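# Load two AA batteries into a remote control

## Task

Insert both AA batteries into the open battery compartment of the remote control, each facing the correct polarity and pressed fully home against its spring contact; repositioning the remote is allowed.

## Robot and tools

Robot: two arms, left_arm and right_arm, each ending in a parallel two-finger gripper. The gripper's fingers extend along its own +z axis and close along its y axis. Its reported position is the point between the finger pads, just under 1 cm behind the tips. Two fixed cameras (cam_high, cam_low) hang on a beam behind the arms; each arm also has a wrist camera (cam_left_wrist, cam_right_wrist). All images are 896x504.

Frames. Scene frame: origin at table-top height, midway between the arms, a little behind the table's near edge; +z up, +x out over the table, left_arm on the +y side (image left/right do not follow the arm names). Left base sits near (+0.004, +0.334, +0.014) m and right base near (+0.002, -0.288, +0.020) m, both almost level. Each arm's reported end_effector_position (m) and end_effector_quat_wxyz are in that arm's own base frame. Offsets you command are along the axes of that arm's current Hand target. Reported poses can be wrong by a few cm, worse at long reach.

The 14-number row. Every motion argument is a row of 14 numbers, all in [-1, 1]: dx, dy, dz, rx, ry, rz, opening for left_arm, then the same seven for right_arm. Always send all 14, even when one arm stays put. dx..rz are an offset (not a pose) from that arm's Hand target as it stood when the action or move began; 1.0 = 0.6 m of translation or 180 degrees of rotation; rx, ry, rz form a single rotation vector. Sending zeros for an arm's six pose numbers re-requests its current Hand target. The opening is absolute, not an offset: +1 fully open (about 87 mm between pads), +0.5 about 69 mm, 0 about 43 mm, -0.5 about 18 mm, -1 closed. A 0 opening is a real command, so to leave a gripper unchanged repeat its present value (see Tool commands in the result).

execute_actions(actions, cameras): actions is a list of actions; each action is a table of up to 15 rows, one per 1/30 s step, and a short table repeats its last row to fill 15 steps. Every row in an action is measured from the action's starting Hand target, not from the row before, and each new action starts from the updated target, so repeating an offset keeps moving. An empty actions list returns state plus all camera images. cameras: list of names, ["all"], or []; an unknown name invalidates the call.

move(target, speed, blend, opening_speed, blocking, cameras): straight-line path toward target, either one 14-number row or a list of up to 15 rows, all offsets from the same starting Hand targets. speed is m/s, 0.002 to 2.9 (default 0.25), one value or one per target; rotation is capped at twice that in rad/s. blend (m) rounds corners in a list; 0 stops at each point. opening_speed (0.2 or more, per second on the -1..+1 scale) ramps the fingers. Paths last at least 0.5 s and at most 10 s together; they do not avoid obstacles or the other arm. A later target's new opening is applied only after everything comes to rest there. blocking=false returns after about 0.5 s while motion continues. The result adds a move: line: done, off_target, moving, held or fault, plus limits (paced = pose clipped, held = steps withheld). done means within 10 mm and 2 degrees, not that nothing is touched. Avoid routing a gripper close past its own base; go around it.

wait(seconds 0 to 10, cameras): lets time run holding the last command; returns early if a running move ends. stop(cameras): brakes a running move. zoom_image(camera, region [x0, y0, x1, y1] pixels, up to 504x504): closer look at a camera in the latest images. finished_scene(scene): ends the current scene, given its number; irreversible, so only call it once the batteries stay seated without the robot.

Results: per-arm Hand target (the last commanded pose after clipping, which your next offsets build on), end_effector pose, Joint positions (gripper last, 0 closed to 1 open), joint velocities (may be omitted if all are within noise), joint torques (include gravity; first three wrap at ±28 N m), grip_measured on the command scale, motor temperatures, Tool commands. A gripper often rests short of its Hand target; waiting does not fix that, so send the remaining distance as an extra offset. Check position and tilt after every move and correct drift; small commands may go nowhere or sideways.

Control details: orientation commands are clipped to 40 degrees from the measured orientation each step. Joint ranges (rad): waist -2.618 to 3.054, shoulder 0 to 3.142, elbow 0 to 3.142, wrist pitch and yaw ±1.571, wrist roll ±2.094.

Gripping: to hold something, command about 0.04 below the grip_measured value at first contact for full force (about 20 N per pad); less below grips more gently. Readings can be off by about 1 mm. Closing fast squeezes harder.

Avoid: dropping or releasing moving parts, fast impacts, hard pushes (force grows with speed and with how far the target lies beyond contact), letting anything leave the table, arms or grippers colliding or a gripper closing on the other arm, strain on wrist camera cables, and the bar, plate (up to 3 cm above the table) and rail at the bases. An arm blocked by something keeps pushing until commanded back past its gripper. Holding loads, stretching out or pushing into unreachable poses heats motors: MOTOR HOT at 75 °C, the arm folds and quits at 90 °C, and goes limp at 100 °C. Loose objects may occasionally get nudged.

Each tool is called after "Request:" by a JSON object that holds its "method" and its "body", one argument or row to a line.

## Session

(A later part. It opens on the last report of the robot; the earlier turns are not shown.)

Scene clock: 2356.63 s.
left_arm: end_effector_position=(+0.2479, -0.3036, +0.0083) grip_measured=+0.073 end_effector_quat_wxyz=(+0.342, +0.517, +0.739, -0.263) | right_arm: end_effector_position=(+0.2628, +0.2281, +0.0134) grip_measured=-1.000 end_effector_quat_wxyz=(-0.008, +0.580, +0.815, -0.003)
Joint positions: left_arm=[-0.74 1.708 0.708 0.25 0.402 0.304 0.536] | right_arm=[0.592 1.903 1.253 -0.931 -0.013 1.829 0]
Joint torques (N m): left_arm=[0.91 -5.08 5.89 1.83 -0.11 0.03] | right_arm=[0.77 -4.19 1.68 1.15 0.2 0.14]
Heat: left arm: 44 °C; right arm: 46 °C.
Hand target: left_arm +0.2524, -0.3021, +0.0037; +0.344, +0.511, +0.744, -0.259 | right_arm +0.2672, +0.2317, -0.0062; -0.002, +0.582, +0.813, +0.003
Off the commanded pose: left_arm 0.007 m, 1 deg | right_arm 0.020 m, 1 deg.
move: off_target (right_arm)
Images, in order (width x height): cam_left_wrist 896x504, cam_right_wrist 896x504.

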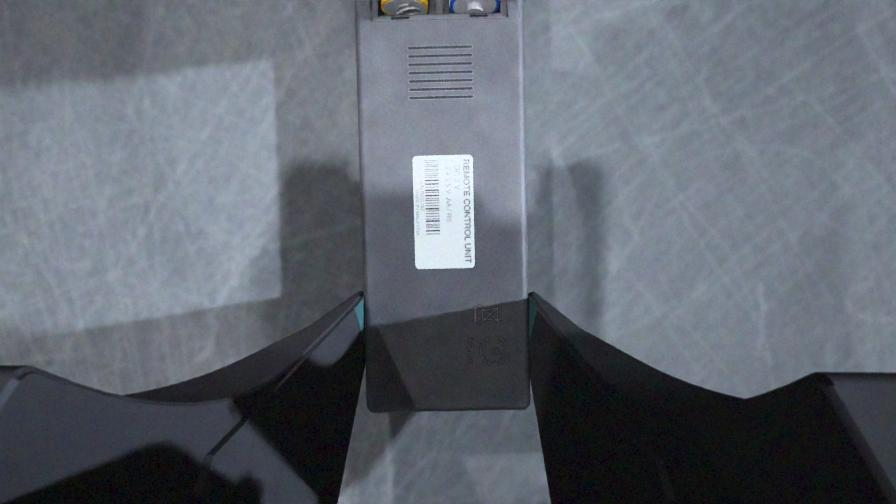

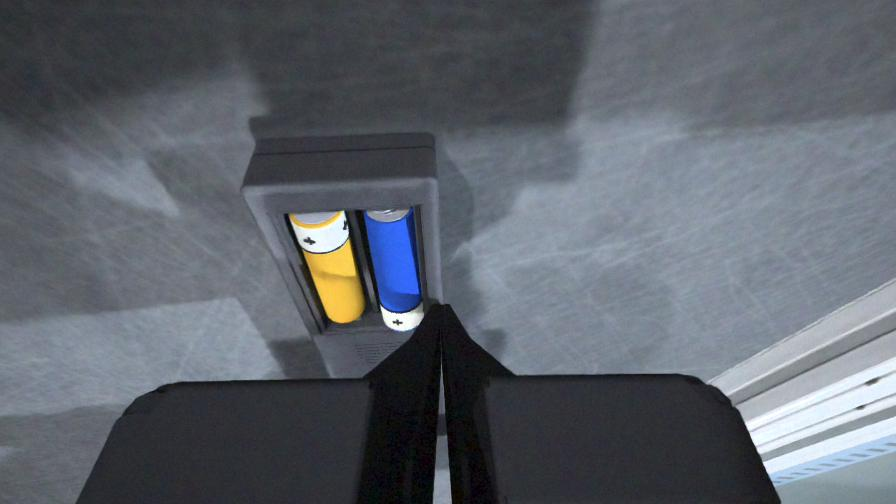

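Request:
{"method": "move", "body": {
  "target": [
    [0,0,0,0,0,0,0.03,0.0,0,-0.06,0,0,0,-1],
    [0,0,0,0,0,0,0.03,-0.006,0.017,-0.06,0,0,0,-1],
    [0,0,0,0,0,0,0.03,-0.006,0.017,-0.025,0,0,0,-1]
  ],
  "speed": [0.08,0.1,0.05],
  "cameras": ["cam_right_wrist","cam_left_wrist"]
}}

Request:
{"method": "zoom_image", "body": {
  "camera": "cam_right_wrist",
  "region": [350, 160, 530, 340]
}}

Scene clock: 2366.63 s.
left_arm: end_effector_position=(+0.2480, -0.3036, +0.0082) grip_measured=+0.073 end_effector_quat_wxyz=(+0.342, +0.517, +0.739, -0.263) | right_arm: end_effector_position=(+0.2757, +0.2322, +0.0176) grip_measured=-1.000 end_effector_quat_wxyz=(-0.004, +0.584, +0.812, +0.006)
Joint positions: left_arm=[-0.74 1.708 0.708 0.25 0.401 0.304 0.536] | right_arm=[0.582 1.926 1.301 -0.939 -0.012 1.829 0]
Joint torques (N m): left_arm=[0.91 -5.03 5.9 1.83 -0.11 0.03] | right_arm=[0.03 -5.6 3.77 0.55 0.2 -0.06]
Heat: left arm: 44 °C; right arm: 46 °C.
Hand target: left_arm +0.2524, -0.3022, +0.0037; +0.344, +0.511, +0.744, -0.259 | right_arm +0.2780, +0.2314, +0.0088; -0.001, +0.582, +0.813, +0.003
Off the commanded pose: left_arm 0.006 m, 1 deg | right_arm 0.009 m, 0 deg.
move: done
Images, in order (width x height): cam_left_wrist 896x504, cam_right_wrist 896x504.

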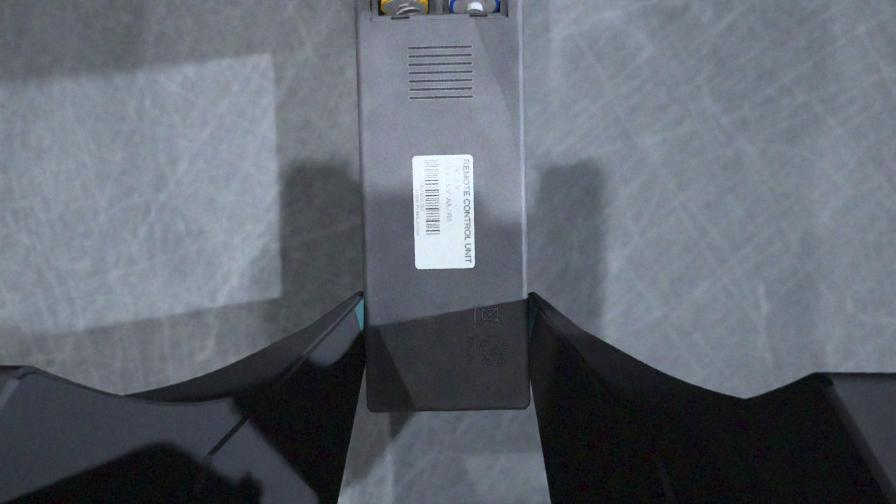

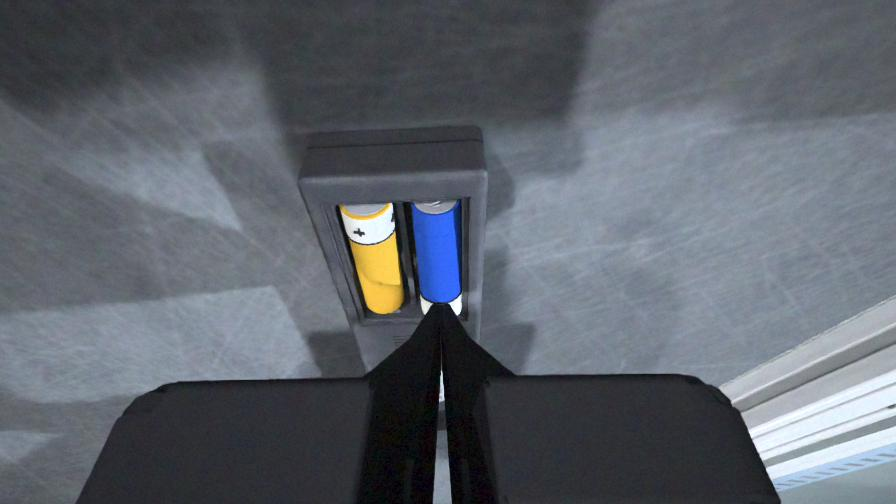

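Scaled by 2.800 from the camera's 896x504 image, which has a finer 1280x720 frame.

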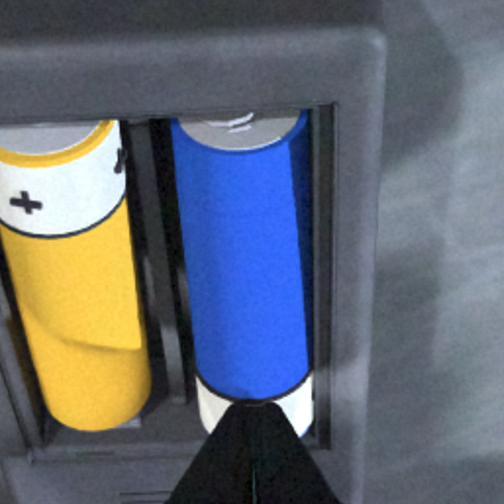

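Request:
{"method": "move", "body": {
  "target": [
    [0,0,0,0,0,0,0.03,-0.003,0.0,0.075,0,0,0,-1]
  ],
  "speed": [0.05],
  "cameras": ["cam_right_wrist","cam_left_wrist"]
}}

Request:
{"method": "zoom_image", "body": {
  "camera": "cam_right_wrist",
  "region": [350, 160, 530, 340]
}}

Request:
{"method": "zoom_image", "body": {
  "camera": "cam_left_wrist",
  "region": [350, 0, 530, 80]
}}

Scene clock: 2373.73 s.
left_arm: end_effector_position=(+0.2482, -0.3035, +0.0082) grip_measured=+0.073 end_effector_quat_wxyz=(+0.342, +0.517, +0.739, -0.262) | right_arm: end_effector_position=(+0.2749, +0.2308, +0.0094) grip_measured=-1.000 end_effector_quat_wxyz=(-0.017, +0.583, +0.812, +0.019)
Joint positions: left_arm=[-0.74 1.708 0.708 0.25 0.4 0.304 0.536] | right_arm=[0.563 1.922 1.254 -0.881 -0.045 1.81 0]
Joint torques (N m): left_arm=[0.94 -5.05 5.89 1.84 -0.08 0.02] | right_arm=[1.36 0.01 -0.03 1.64 0.57 0.08]
Heat: left arm: 44 °C; right arm: 46 °C.
Hand target: left_arm +0.2524, -0.3022, +0.0037; +0.344, +0.511, +0.744, -0.259 | right_arm +0.2786, +0.2300, -0.0362; -0.002, +0.582, +0.813, +0.003
Off the commanded pose: left_arm 0.006 m, 1 deg | right_arm 0.046 m, 3 deg.
move: off_target (right_arm)
Images, in order (width x height): cam_left_wrist 896x504, cam_right_wrist 896x504.

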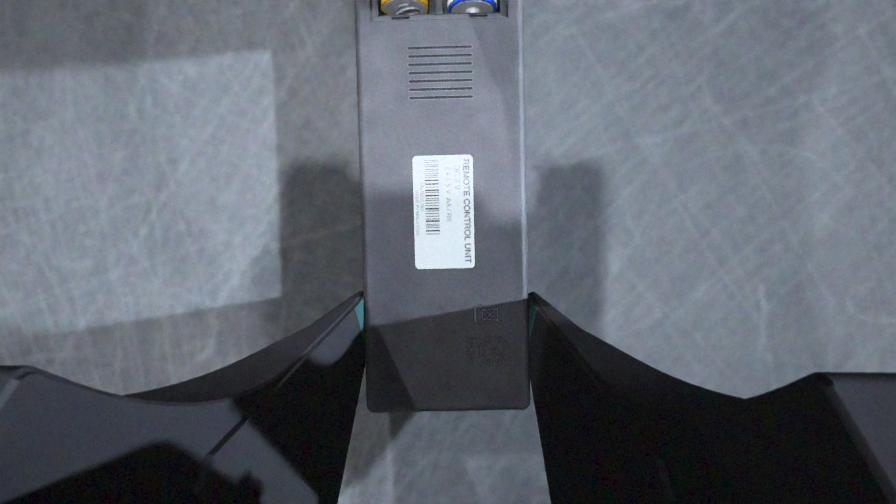

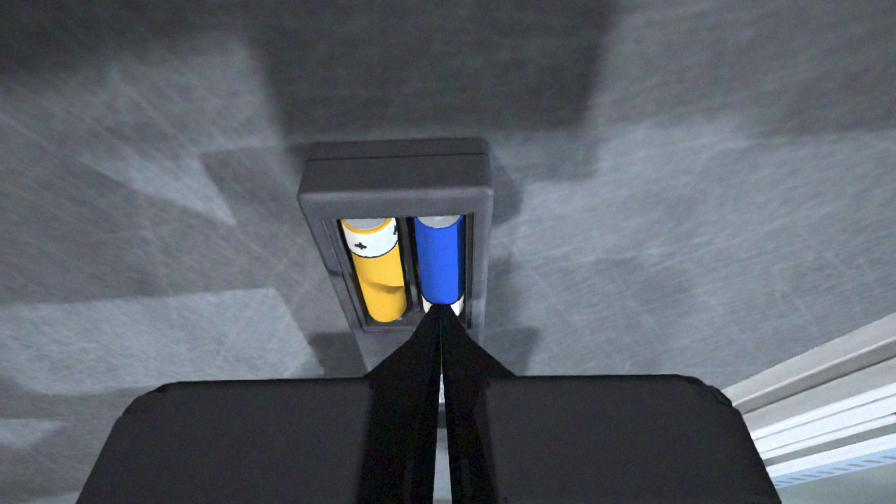

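Scaled by 2.800 from the camera's 896x504 image, which has a finer 1280x720 frame.

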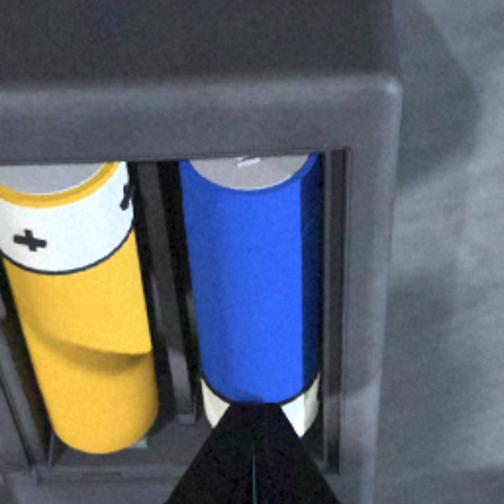

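Scaled by 2.800 from the camera's 896x504 image, which has a finer 1280x720 frame.

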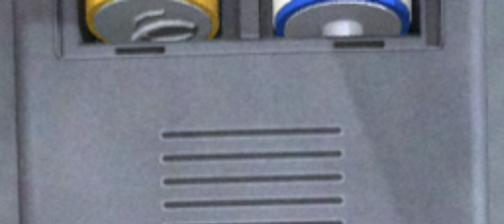

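Request:
{"method": "move", "body": {
  "target": [
    [0,0,0,0,0,0,0.03,0.0,0,-0.11,0,0,0,-1],
    [0,0,0,0,0,0,0.03,-0.055,0.001,-0.11,0,0,0,-1],
    [0,0,0,0,0,0,0.03,-0.055,0.001,-0.07,0,0,0,-1]
  ],
  "speed": [0.08,0.1,0.05],
  "cameras": ["cam_right_wrist","cam_left_wrist"]
}}

Request:
{"method": "zoom_image", "body": {
  "camera": "cam_right_wrist",
  "region": [350, 200, 530, 380]
}}

Request:
{"method": "zoom_image", "body": {
  "camera": "cam_left_wrist",
  "region": [350, 0, 530, 80]
}}

Scene clock: 2387.23 s.
left_arm: end_effector_position=(+0.2482, -0.3035, +0.0082) grip_measured=+0.073 end_effector_quat_wxyz=(+0.342, +0.517, +0.739, -0.262) | right_arm: end_effector_position=(+0.2869, +0.1980, +0.0140) grip_measured=-1.000 end_effector_quat_wxyz=(-0.007, +0.585, +0.811, -0.001)
Joint positions: left_arm=[-0.74 1.708 0.708 0.25 0.4 0.304 0.536] | right_arm=[0.48 1.916 1.273 -0.936 -0.012 1.729 0]
Joint torques (N m): left_arm=[0.91 -5.01 5.9 1.84 -0.09 0.03] | right_arm=[0.34 -6.11 2.97 0.72 0.19 -0.03]
Heat: left arm: 44 °C; right arm: 45 °C.
Hand target: left_arm +0.2524, -0.3022, +0.0037; +0.344, +0.511, +0.744, -0.259 | right_arm +0.2897, +0.1987, +0.0055; -0.002, +0.582, +0.813, +0.003
Off the commanded pose: left_arm 0.006 m, 1 deg | right_arm 0.009 m, 1 deg.
move: done
Images, in order (width x height): cam_left_wrist 896x504, cam_right_wrist 896x504.

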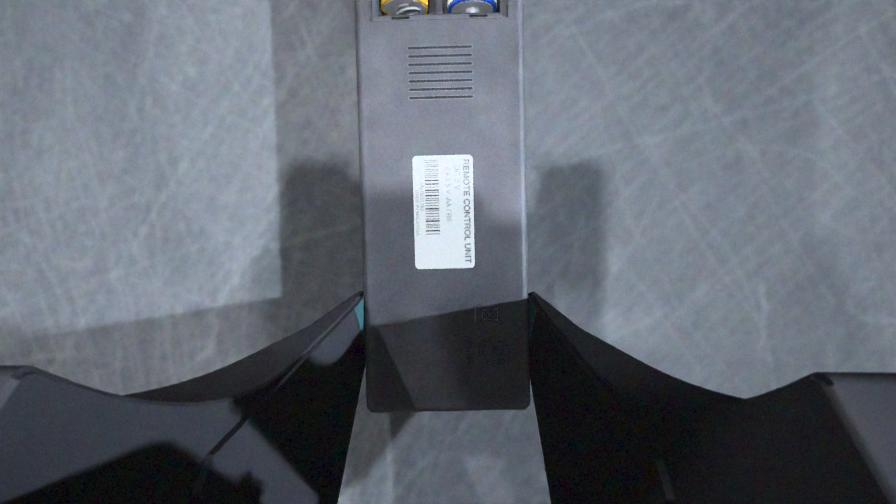

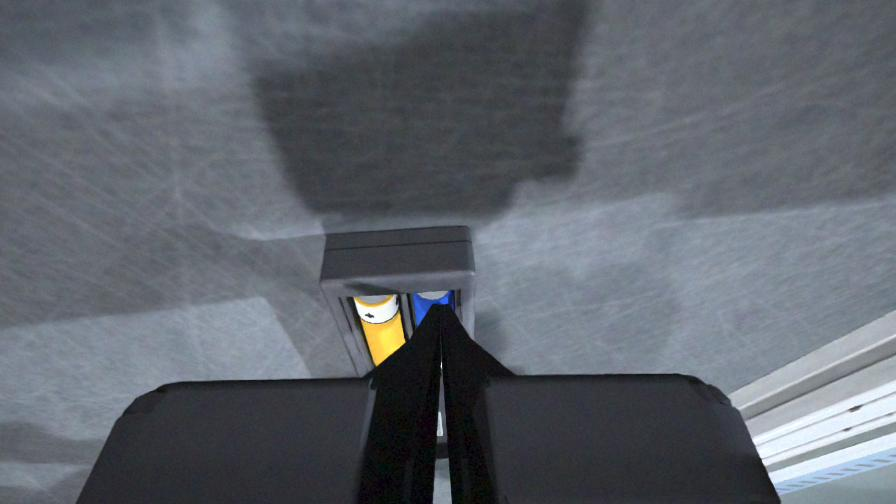

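Scaled by 2.800 from the camera's 896x504 image, which has a finer 1280x720 frame.

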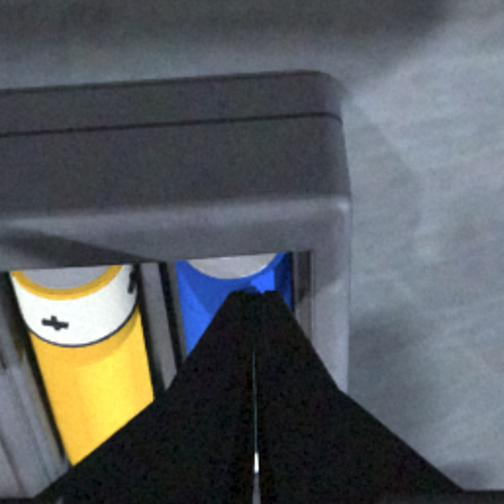

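Scaled by 2.800 from the camera's 896x504 image, which has a finer 1280x720 frame.

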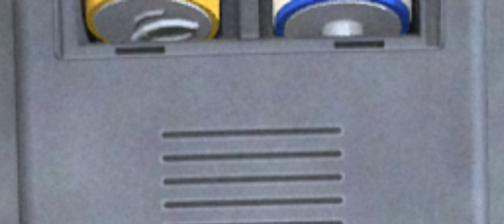

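Request:
{"method": "move", "body": {
  "target": [
    [0,0,0,0,0,0,0.03,0.0,0.004,-0.025,0,0,0,-1],
    [0,0,0,0,0,0,0.03,0.0,0.004,0.07,0,0,0,-1]
  ],
  "speed": [0.05,0.05],
  "cameras": ["cam_right_wrist","cam_left_wrist"]
}}

Request:
{"method": "zoom_image", "body": {
  "camera": "cam_right_wrist",
  "region": [350, 200, 530, 380]
}}

Request:
{"method": "zoom_image", "body": {
  "camera": "cam_left_wrist",
  "region": [350, 0, 530, 80]
}}

Scene clock: 2395.13 s.
left_arm: end_effector_position=(+0.2483, -0.3034, +0.0082) grip_measured=+0.073 end_effector_quat_wxyz=(+0.343, +0.517, +0.740, -0.262) | right_arm: end_effector_position=(+0.2971, +0.2028, +0.0051) grip_measured=-1.000 end_effector_quat_wxyz=(-0.003, +0.585, +0.811, +0.029)
Joint positions: left_arm=[-0.74 1.708 0.708 0.25 0.4 0.304 0.536] | right_arm=[0.469 1.921 1.235 -0.835 -0.031 1.719 0]
Joint torques (N m): left_arm=[0.92 -5.04 5.83 1.85 -0.09 0.03] | right_arm=[1.32 -0.55 0.16 1.3 0.42 0.04]
Heat: left arm: 44 °C; right arm: 45 °C.
Hand target: left_arm +0.2524, -0.3022, +0.0037; +0.344, +0.511, +0.744, -0.259 | right_arm +0.2921, +0.1997, -0.0364; -0.001, +0.582, +0.813, +0.003
Off the commanded pose: left_arm 0.006 m, 1 deg | right_arm 0.042 m, 3 deg.
move: off_target (right_arm)
Images, in order (width x height): cam_left_wrist 896x504, cam_right_wrist 896x504.

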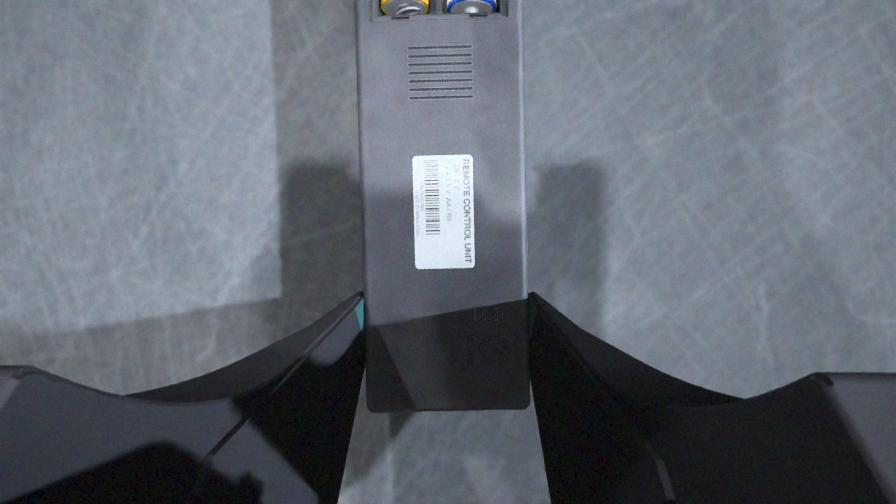

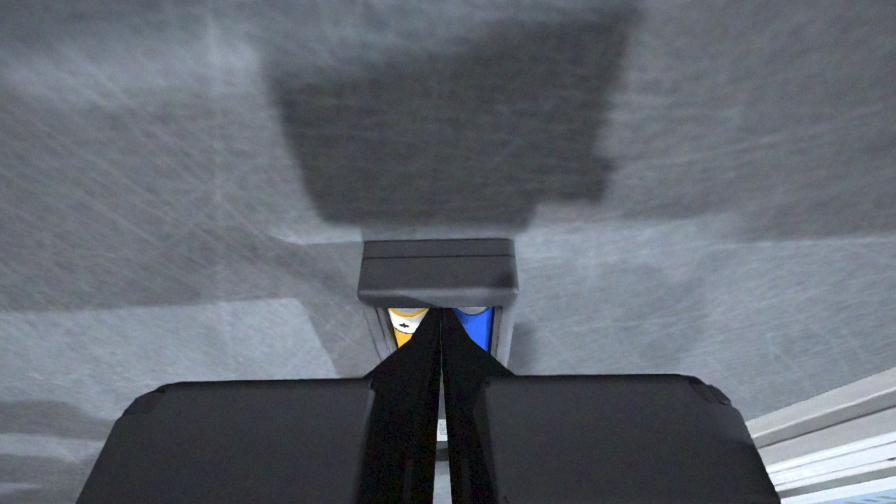

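Scaled by 2.800 from the camera's 896x504 image, which has a finer 1280x720 frame.

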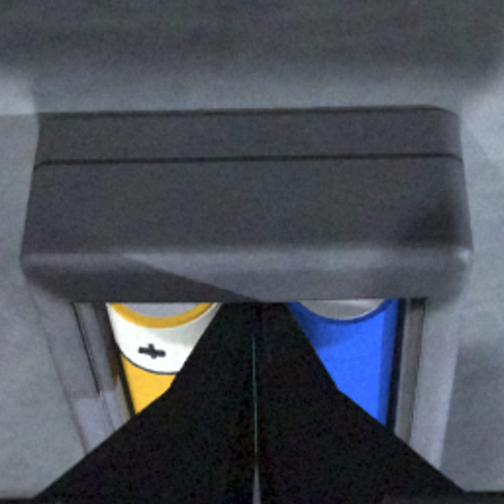

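Scaled by 2.800 from the camera's 896x504 image, which has a finer 1280x720 frame.

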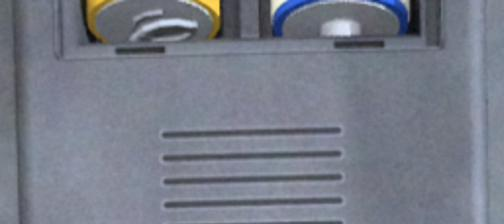

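Request:
{"method": "move", "body": {
  "target": [
    [0,0,0,0,0,0,0.03,0.0,0.0,-0.11,0,0,0,-1],
    [0,0,0,0,0,0,0.03,0.007,-0.007,-0.11,0,0,0,-1],
    [0,0,0,0,0,0,0.03,0.007,-0.007,-0.065,0,0,0,-1]
  ],
  "speed": [0.08,0.1,0.05],
  "cameras": ["cam_right_wrist","cam_left_wrist"]
}}

Request:
{"method": "zoom_image", "body": {
  "camera": "cam_right_wrist",
  "region": [350, 200, 530, 380]
}}

Scene clock: 2403.33 s.
left_arm: end_effector_position=(+0.2483, -0.3034, +0.0082) grip_measured=+0.073 end_effector_quat_wxyz=(+0.343, +0.517, +0.740, -0.262) | right_arm: end_effector_position=(+0.2833, +0.2001, +0.0131) grip_measured=-1.000 end_effector_quat_wxyz=(-0.009, +0.580, +0.815, -0.002)
Joint positions: left_arm=[-0.74 1.708 0.708 0.25 0.4 0.304 0.536] | right_arm=[0.489 1.915 1.268 -0.936 -0.014 1.725 0]
Joint torques (N m): left_arm=[0.9 -5.07 5.89 1.84 -0.1 0.03] | right_arm=[0.7 -5.94 2.48 0.84 0.21 0.14]
Heat: left arm: 43 °C; right arm: 44 °C.
Hand target: left_arm +0.2524, -0.3021, +0.0037; +0.344, +0.511, +0.744, -0.259 | right_arm +0.2867, +0.2021, +0.0026; -0.002, +0.582, +0.813, +0.003
Off the commanded pose: left_arm 0.006 m, 1 deg | right_arm 0.011 m, 1 deg.
move: off_target (right_arm)
Images, in order (width x height): cam_left_wrist 896x504, cam_right_wrist 896x504.

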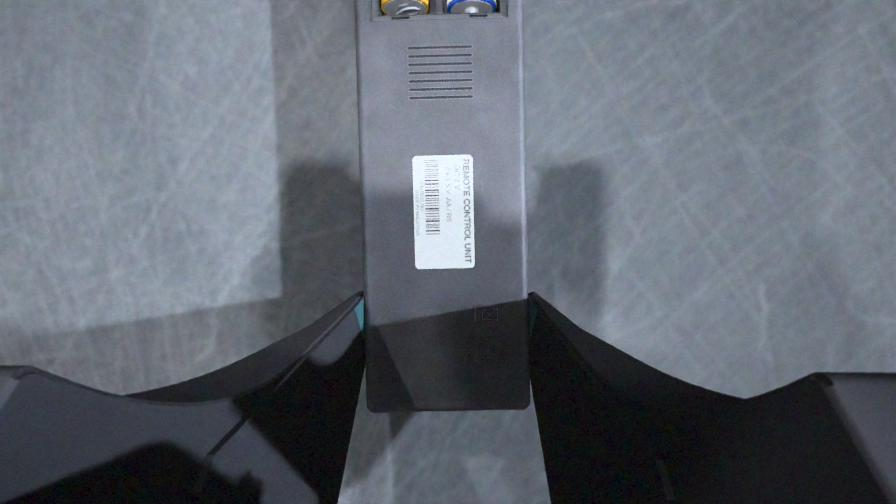

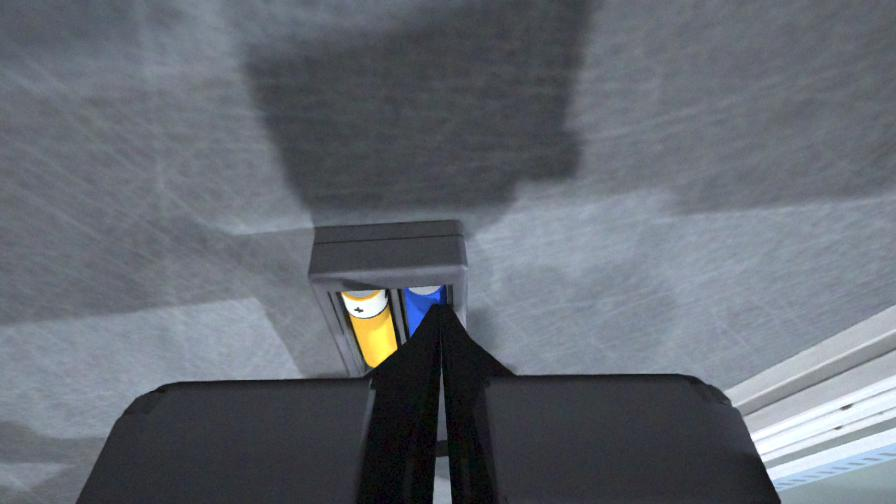

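Scaled by 2.800 from the camera's 896x504 image, which has a finer 1280x720 frame.

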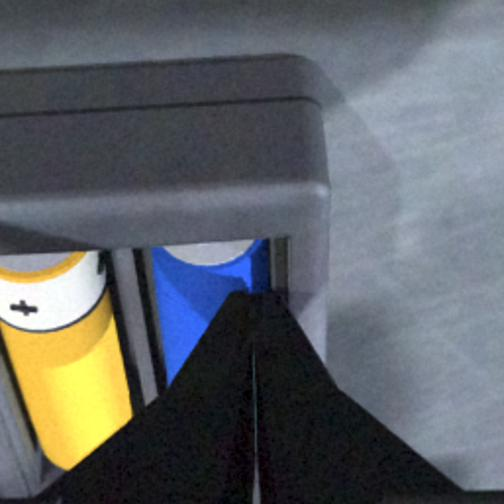

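Request:
{"method": "move", "body": {
  "target": [
    [0,0,0,0,0,0,0.03,0.0,0.0,-0.05,0,0,0,-0.85],
    [0,0,0,0,0,0,0.03,-0.003,0.006,-0.05,0,0,0,-0.85],
    [0,0,0,0,0,0,0.03,-0.003,0.006,-0.005,0,0,0,-0.85]
  ],
  "speed": [0.08,0.1,0.05],
  "cameras": ["cam_right_wrist"]
}}

Request:
{"method": "zoom_image", "body": {
  "camera": "cam_right_wrist",
  "region": [350, 200, 530, 380]
}}

Scene clock: 2411.83 s.
left_arm: end_effector_position=(+0.2483, -0.3034, +0.0082) grip_measured=+0.073 end_effector_quat_wxyz=(+0.343, +0.517, +0.740, -0.262) | right_arm: end_effector_position=(+0.2880, +0.2025, +0.0141) grip_measured=-0.850 end_effector_quat_wxyz=(-0.005, +0.580, +0.815, +0.006)
Joint positions: left_arm=[-0.74 1.708 0.708 0.25 0.399 0.304 0.536] | right_arm=[0.489 1.916 1.272 -0.921 -0.014 1.726 0.075]
Joint torques (N m): left_arm=[0.92 -5.04 5.87 1.83 -0.08 0.03] | right_arm=[0.05 -5.5 3.81 0.55 0.21 0.06]
Heat: left arm: 43 °C; right arm: 45 °C.
Hand target: left_arm +0.2524, -0.3022, +0.0037; +0.344, +0.511, +0.744, -0.259 | right_arm +0.2906, +0.2015, +0.0056; -0.002, +0.583, +0.813, +0.003
Off the commanded pose: left_arm 0.006 m, 1 deg | right_arm 0.009 m, 1 deg.
move: done
Images, in order (width x height): cam_right_wrist 896x504.

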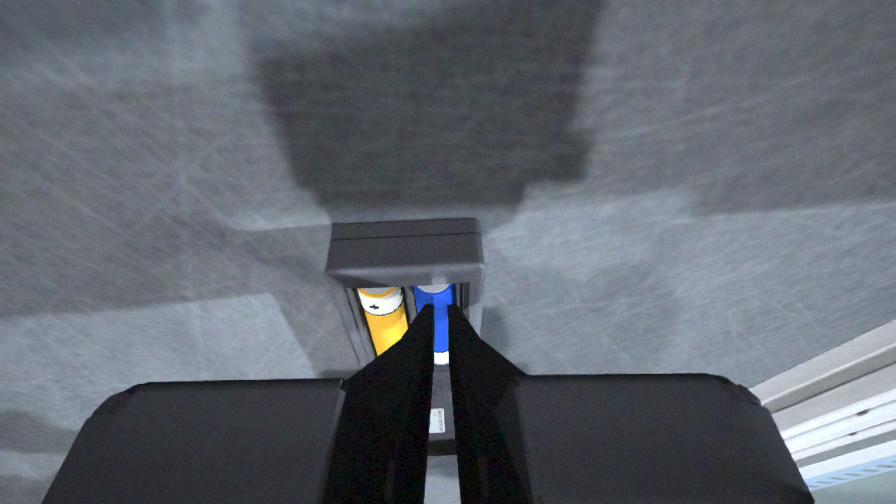

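Scaled by 2.800 from the camera's 896x504 image, which has a finer 1280x720 frame.

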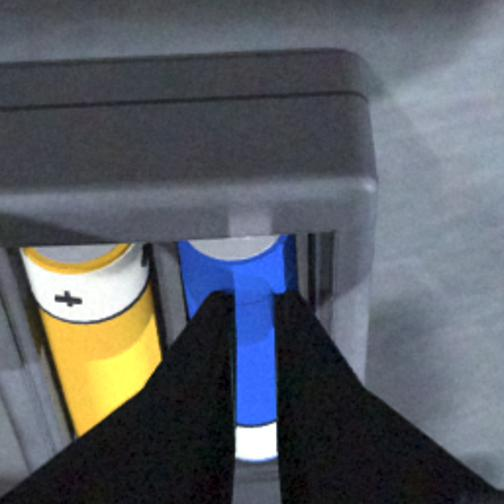

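Nearly centred. Press.

Request:
{"method": "move", "body": {
  "target": [
    [0,0,0,0,0,0,0.03,-0.001,0.001,0.07,0,0,0,-0.85]
  ],
  "speed": [0.05],
  "cameras": ["cam_right_wrist","cam_left_wrist"]
}}

Request:
{"method": "zoom_image", "body": {
  "camera": "cam_right_wrist",
  "region": [350, 200, 530, 380]
}}

Request:
{"method": "zoom_image", "body": {
  "camera": "cam_left_wrist",
  "region": [350, 0, 530, 80]
}}

Scene clock: 2417.67 s.
left_arm: end_effector_position=(+0.2483, -0.3034, +0.0082) grip_measured=+0.073 end_effector_quat_wxyz=(+0.343, +0.517, +0.740, -0.262) | right_arm: end_effector_position=(+0.2876, +0.2022, +0.0090) grip_measured=-0.849 end_effector_quat_wxyz=(-0.016, +0.583, +0.812, +0.019)
Joint positions: left_arm=[-0.74 1.708 0.708 0.25 0.399 0.304 0.536] | right_arm=[0.473 1.912 1.238 -0.877 -0.046 1.718 0.075]
Joint torques (N m): left_arm=[0.9 -5.01 5.89 1.82 -0.08 0.03] | right_arm=[1.4 0.1 -0.02 1.66 0.57 0.11]
Heat: left arm: 43 °C; right arm: 45 °C.
Hand target: left_arm +0.2524, -0.3022, +0.0037; +0.344, +0.511, +0.744, -0.259 | right_arm +0.2915, +0.2014, -0.0363; -0.002, +0.583, +0.813, +0.003
Off the commanded pose: left_arm 0.006 m, 1 deg | right_arm 0.046 m, 2 deg.
move: off_target (right_arm)
Images, in order (width x height): cam_left_wrist 896x504, cam_right_wrist 896x504.

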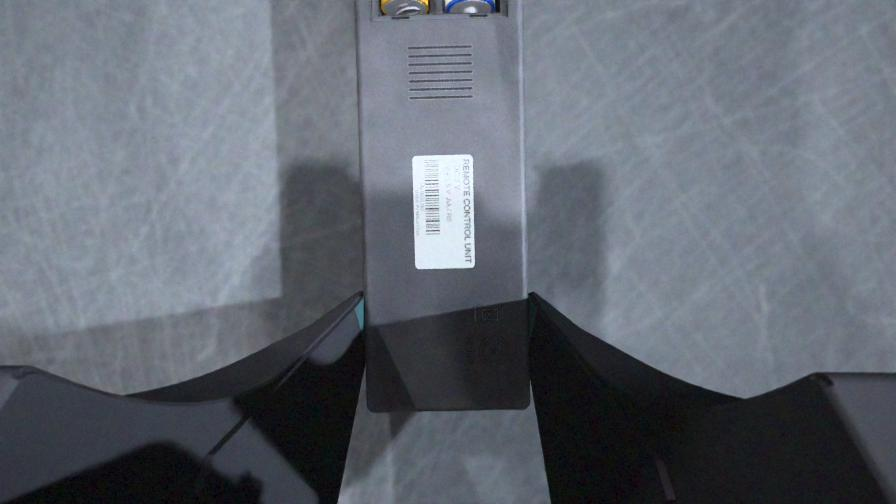

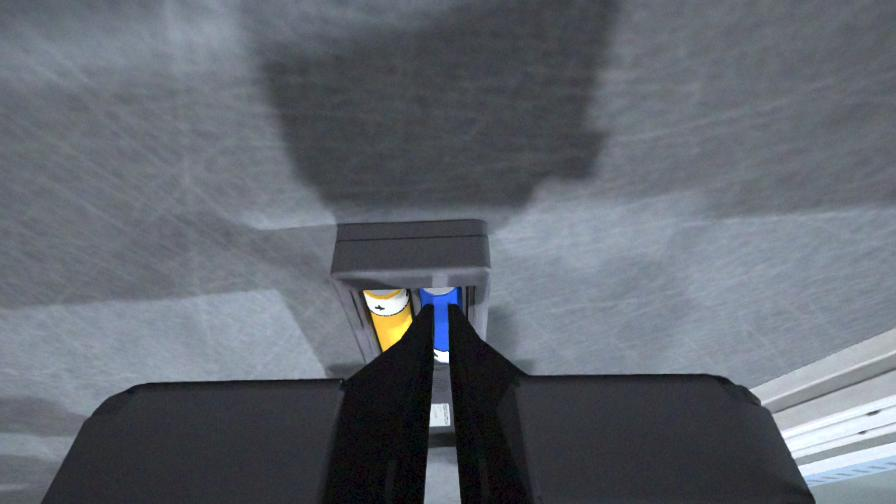

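Scaled by 2.800 from the camera's 896x504 image, which has a finer 1280x720 frame.

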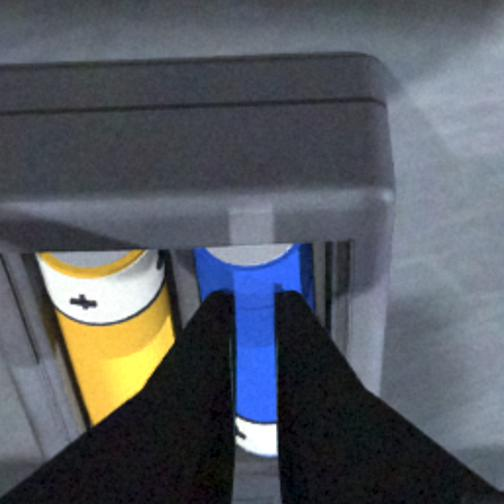

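Scaled by 2.800 from the camera's 896x504 image, which has a finer 1280x720 frame.

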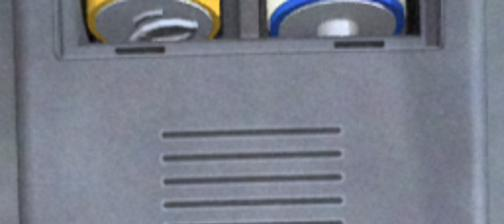

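Request:
{"method": "move", "body": {
  "target": [
    [0,0,0,0,0,0,0.03,0.0,0.0,-0.12,0,0,0,-0.85],
    [0,0,0,0,0,0,0.03,-0.007,0.032,-0.12,0,0,0,-0.85],
    [0,0,0,0,0,0,0.03,-0.007,0.032,-0.078,0,0,0,-0.85]
  ],
  "speed": [0.06,0.1,0.05],
  "cameras": ["cam_right_wrist","cam_left_wrist"]
}}

Request:
{"method": "zoom_image", "body": {
  "camera": "cam_right_wrist",
  "region": [350, 200, 530, 380]
}}

Request:
{"method": "zoom_image", "body": {
  "camera": "cam_left_wrist",
  "region": [350, 0, 530, 80]
}}

Scene clock: 2430.43 s.
left_arm: end_effector_position=(+0.2483, -0.3034, +0.0082) grip_measured=+0.073 end_effector_quat_wxyz=(+0.343, +0.517, +0.740, -0.262) | right_arm: end_effector_position=(+0.3107, +0.2057, +0.0172) grip_measured=-0.850 end_effector_quat_wxyz=(-0.003, +0.585, +0.811, +0.010)
Joint positions: left_arm=[-0.74 1.708 0.708 0.25 0.399 0.304 0.536] | right_arm=[0.467 1.979 1.374 -0.952 -0.015 1.717 0.075]
Joint torques (N m): left_arm=[0.98 -5 5.86 1.84 -0.09 0.04] | right_arm=[0.02 -6.39 4.16 0.39 0.22 -0.09]
Heat: left arm: 43 °C; right arm: 44 °C.
Hand target: left_arm +0.2524, -0.3022, +0.0037; +0.344, +0.511, +0.744, -0.259 | right_arm +0.3111, +0.2034, +0.0105; -0.001, +0.582, +0.813, +0.003
Off the commanded pose: left_arm 0.006 m, 1 deg | right_arm 0.007 m, 1 deg.
move: done
Images, in order (width x height): cam_left_wrist 896x504, cam_right_wrist 896x504.

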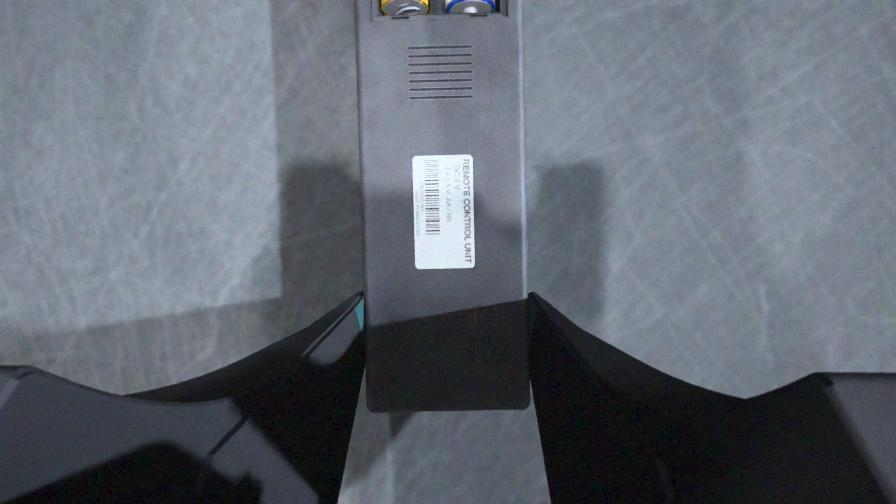

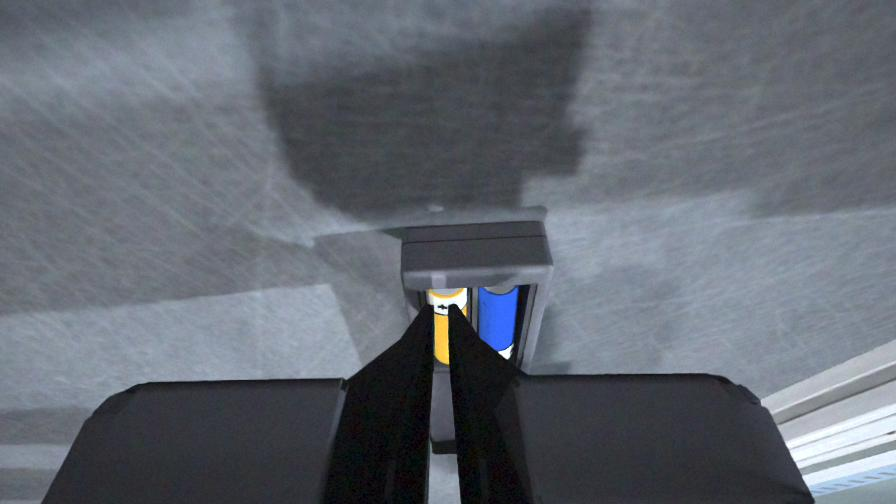

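Scaled by 2.800 from the camera's 896x504 image, which has a finer 1280x720 frame.

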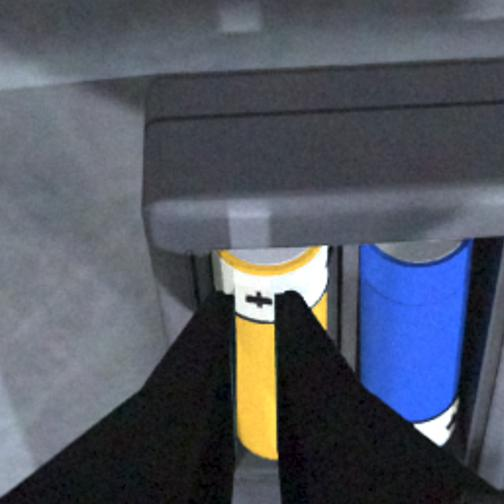

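Scaled by 2.800 from the camera's 896x504 image, which has a finer 1280x720 frame.

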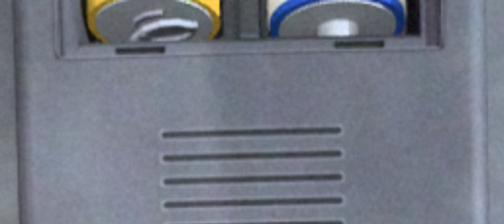

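Request:
{"method": "move", "body": {
  "target": [
    [0,0,0,0,0,0,0.03,0.0,-0.005,-0.005,0,0,0,-0.85],
    [0,0,0,0,0,0,0.03,0.0,-0.004,0.085,0,0,0,-0.85]
  ],
  "speed": [0.05,0.05],
  "cameras": ["cam_right_wrist","cam_left_wrist"]
}}

Request:
{"method": "zoom_image", "body": {
  "camera": "cam_right_wrist",
  "region": [350, 200, 530, 380]
}}

Request:
{"method": "zoom_image", "body": {
  "camera": "cam_left_wrist",
  "region": [350, 0, 530, 80]
}}

Scene clock: 2441.70 s.
left_arm: end_effector_position=(+0.2483, -0.3034, +0.0082) grip_measured=+0.073 end_effector_quat_wxyz=(+0.343, +0.517, +0.740, -0.262) | right_arm: end_effector_position=(+0.3063, +0.2034, +0.0092) grip_measured=-0.849 end_effector_quat_wxyz=(-0.013, +0.584, +0.811, +0.023)
Joint positions: left_arm=[-0.74 1.708 0.708 0.25 0.399 0.304 0.536] | right_arm=[0.453 1.963 1.311 -0.891 -0.044 1.701 0.075]
Joint torques (N m): left_arm=[0.94 -5.05 5.9 1.84 -0.08 0.03] | right_arm=[1.51 0.18 -0.21 1.69 0.56 0.08]
Heat: left arm: 43 °C; right arm: 44 °C.
Hand target: left_arm +0.2524, -0.3022, +0.0037; +0.344, +0.511, +0.744, -0.259 | right_arm +0.3088, +0.2029, -0.0405; -0.002, +0.583, +0.813, +0.003
Off the commanded pose: left_arm 0.006 m, 1 deg | right_arm 0.050 m, 3 deg.
move: off_target (right_arm)
Images, in order (width x height): cam_left_wrist 896x504, cam_right_wrist 896x504.

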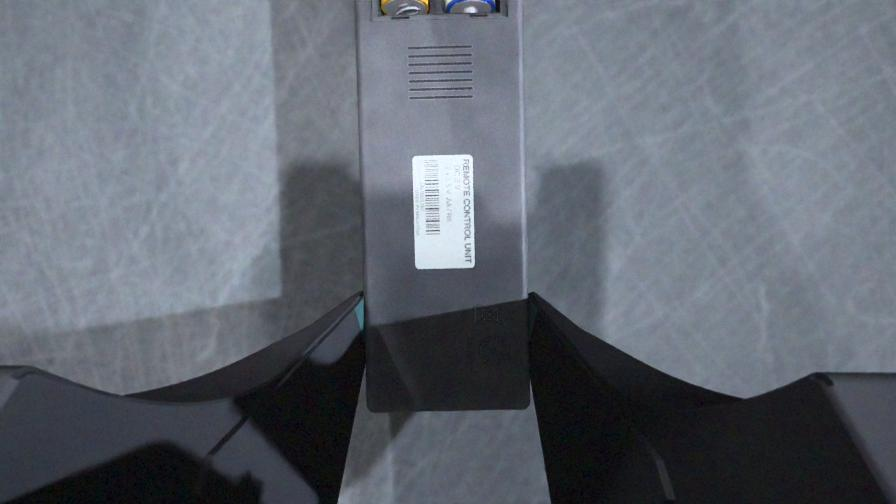

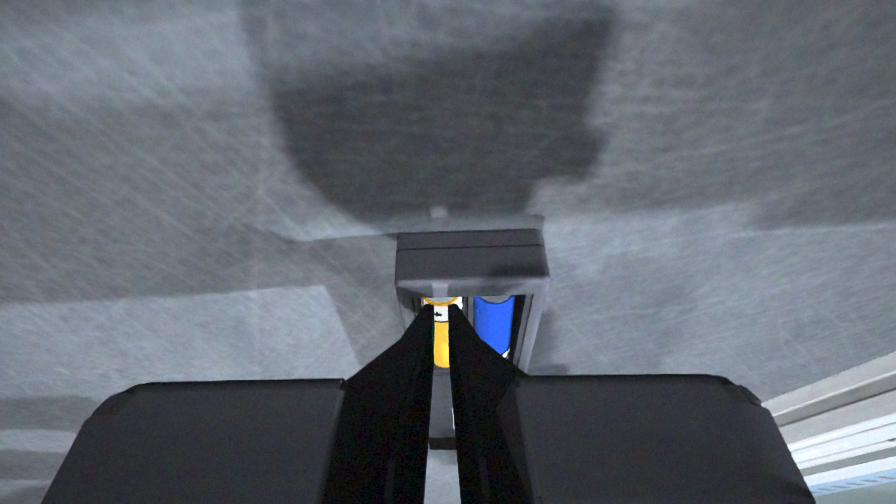

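Scaled by 2.800 from the camera's 896x504 image, which has a finer 1280x720 frame.

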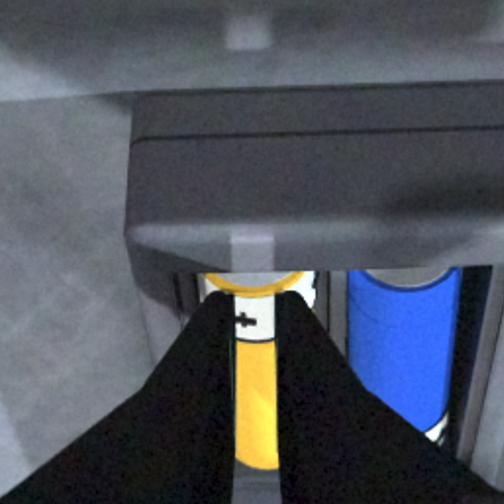

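Scaled by 2.800 from the camera's 896x504 image, which has a finer 1280x720 frame.

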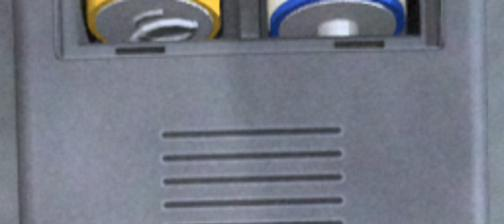

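Request:
{"method": "move", "body": {
  "target": [
    [0,0,0,0,0,0,0.03,0.0,0.0,-0.12,0,0,0,-0.85],
    [0,0,0,0,0,0,0.03,0.05,0.0,-0.12,0,0,0,-0.85],
    [0,0,0,0,0,0,0.03,0.05,0.0,-0.085,0,0,0,-0.85]
  ],
  "speed": [0.06,0.1,0.05],
  "cameras": ["cam_right_wrist","cam_left_wrist"]
}}

Request:
{"method": "zoom_image", "body": {
  "camera": "cam_right_wrist",
  "region": [350, 160, 530, 340]
}}

Request:
{"method": "zoom_image", "body": {
  "camera": "cam_left_wrist",
  "region": [350, 0, 530, 80]
}}

Scene clock: 2451.07 s.
left_arm: end_effector_position=(+0.2483, -0.3034, +0.0082) grip_measured=+0.073 end_effector_quat_wxyz=(+0.343, +0.517, +0.740, -0.262) | right_arm: end_effector_position=(+0.2988, +0.2316, +0.0174) grip_measured=-0.850 end_effector_quat_wxyz=(-0.003, +0.578, +0.816, +0.009)
Joint positions: left_arm=[-0.74 1.708 0.708 0.25 0.399 0.304 0.536] | right_arm=[0.545 1.988 1.389 -0.957 -0.013 1.779 0.075]
Joint torques (N m): left_arm=[0.96 -5 5.85 1.83 -0.07 0.04] | right_arm=[0.42 -6.45 4.19 0.39 0.2 0.14]
Heat: left arm: 43 °C; right arm: 43 °C.
Hand target: left_arm +0.2524, -0.3022, +0.0037; +0.344, +0.511, +0.744, -0.259 | right_arm +0.2991, +0.2310, +0.0106; -0.002, +0.583, +0.813, +0.003
Off the commanded pose: left_arm 0.006 m, 1 deg | right_arm 0.007 m, 1 deg.
move: done
Images, in order (width x height): cam_left_wrist 896x504, cam_right_wrist 896x504.

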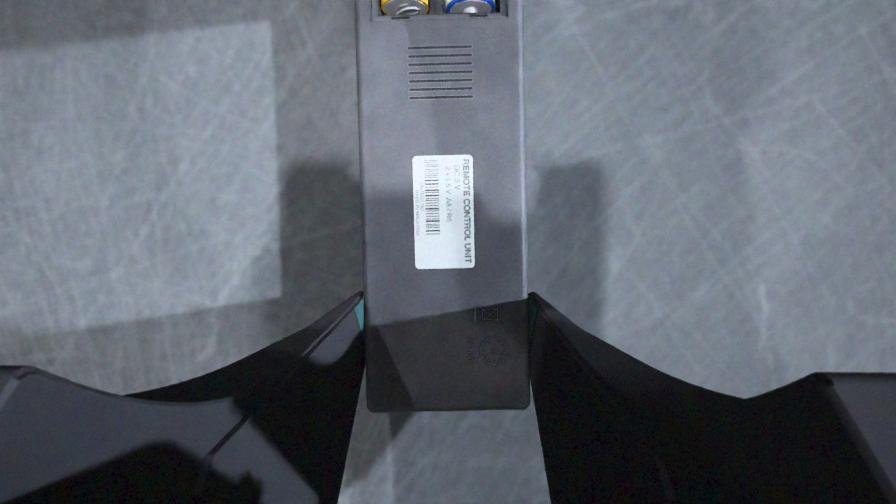

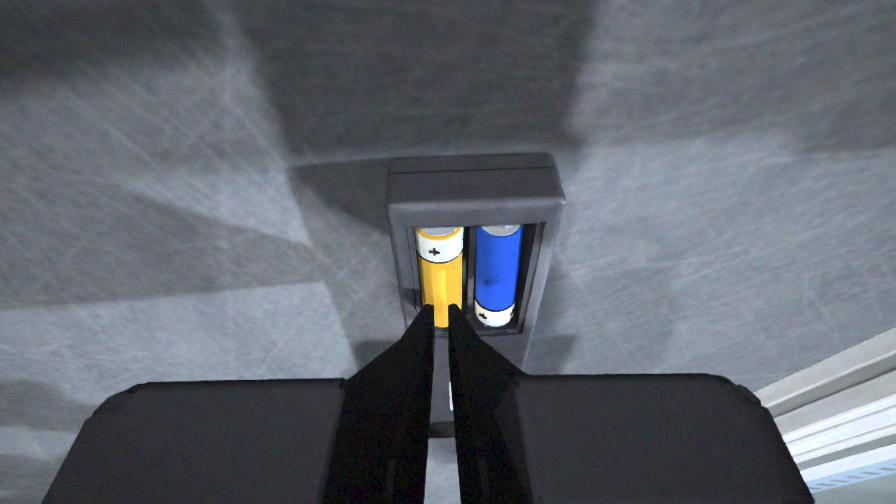

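Scaled by 2.800 from the camera's 896x504 image, which has a finer 1280x720 frame.

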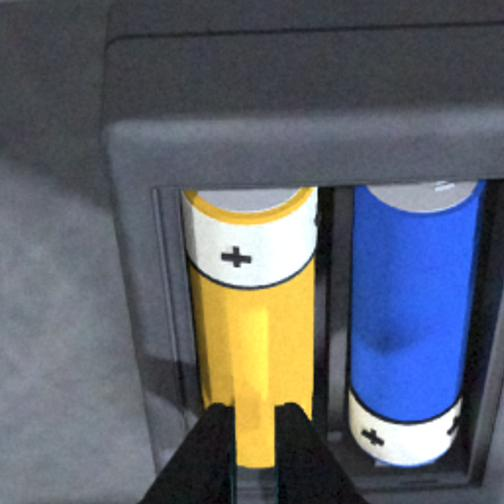

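Scaled by 2.800 from the camera's 896x504 image, which has a finer 1280x720 frame.

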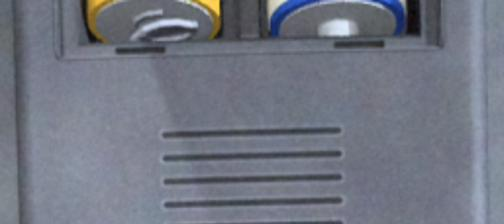

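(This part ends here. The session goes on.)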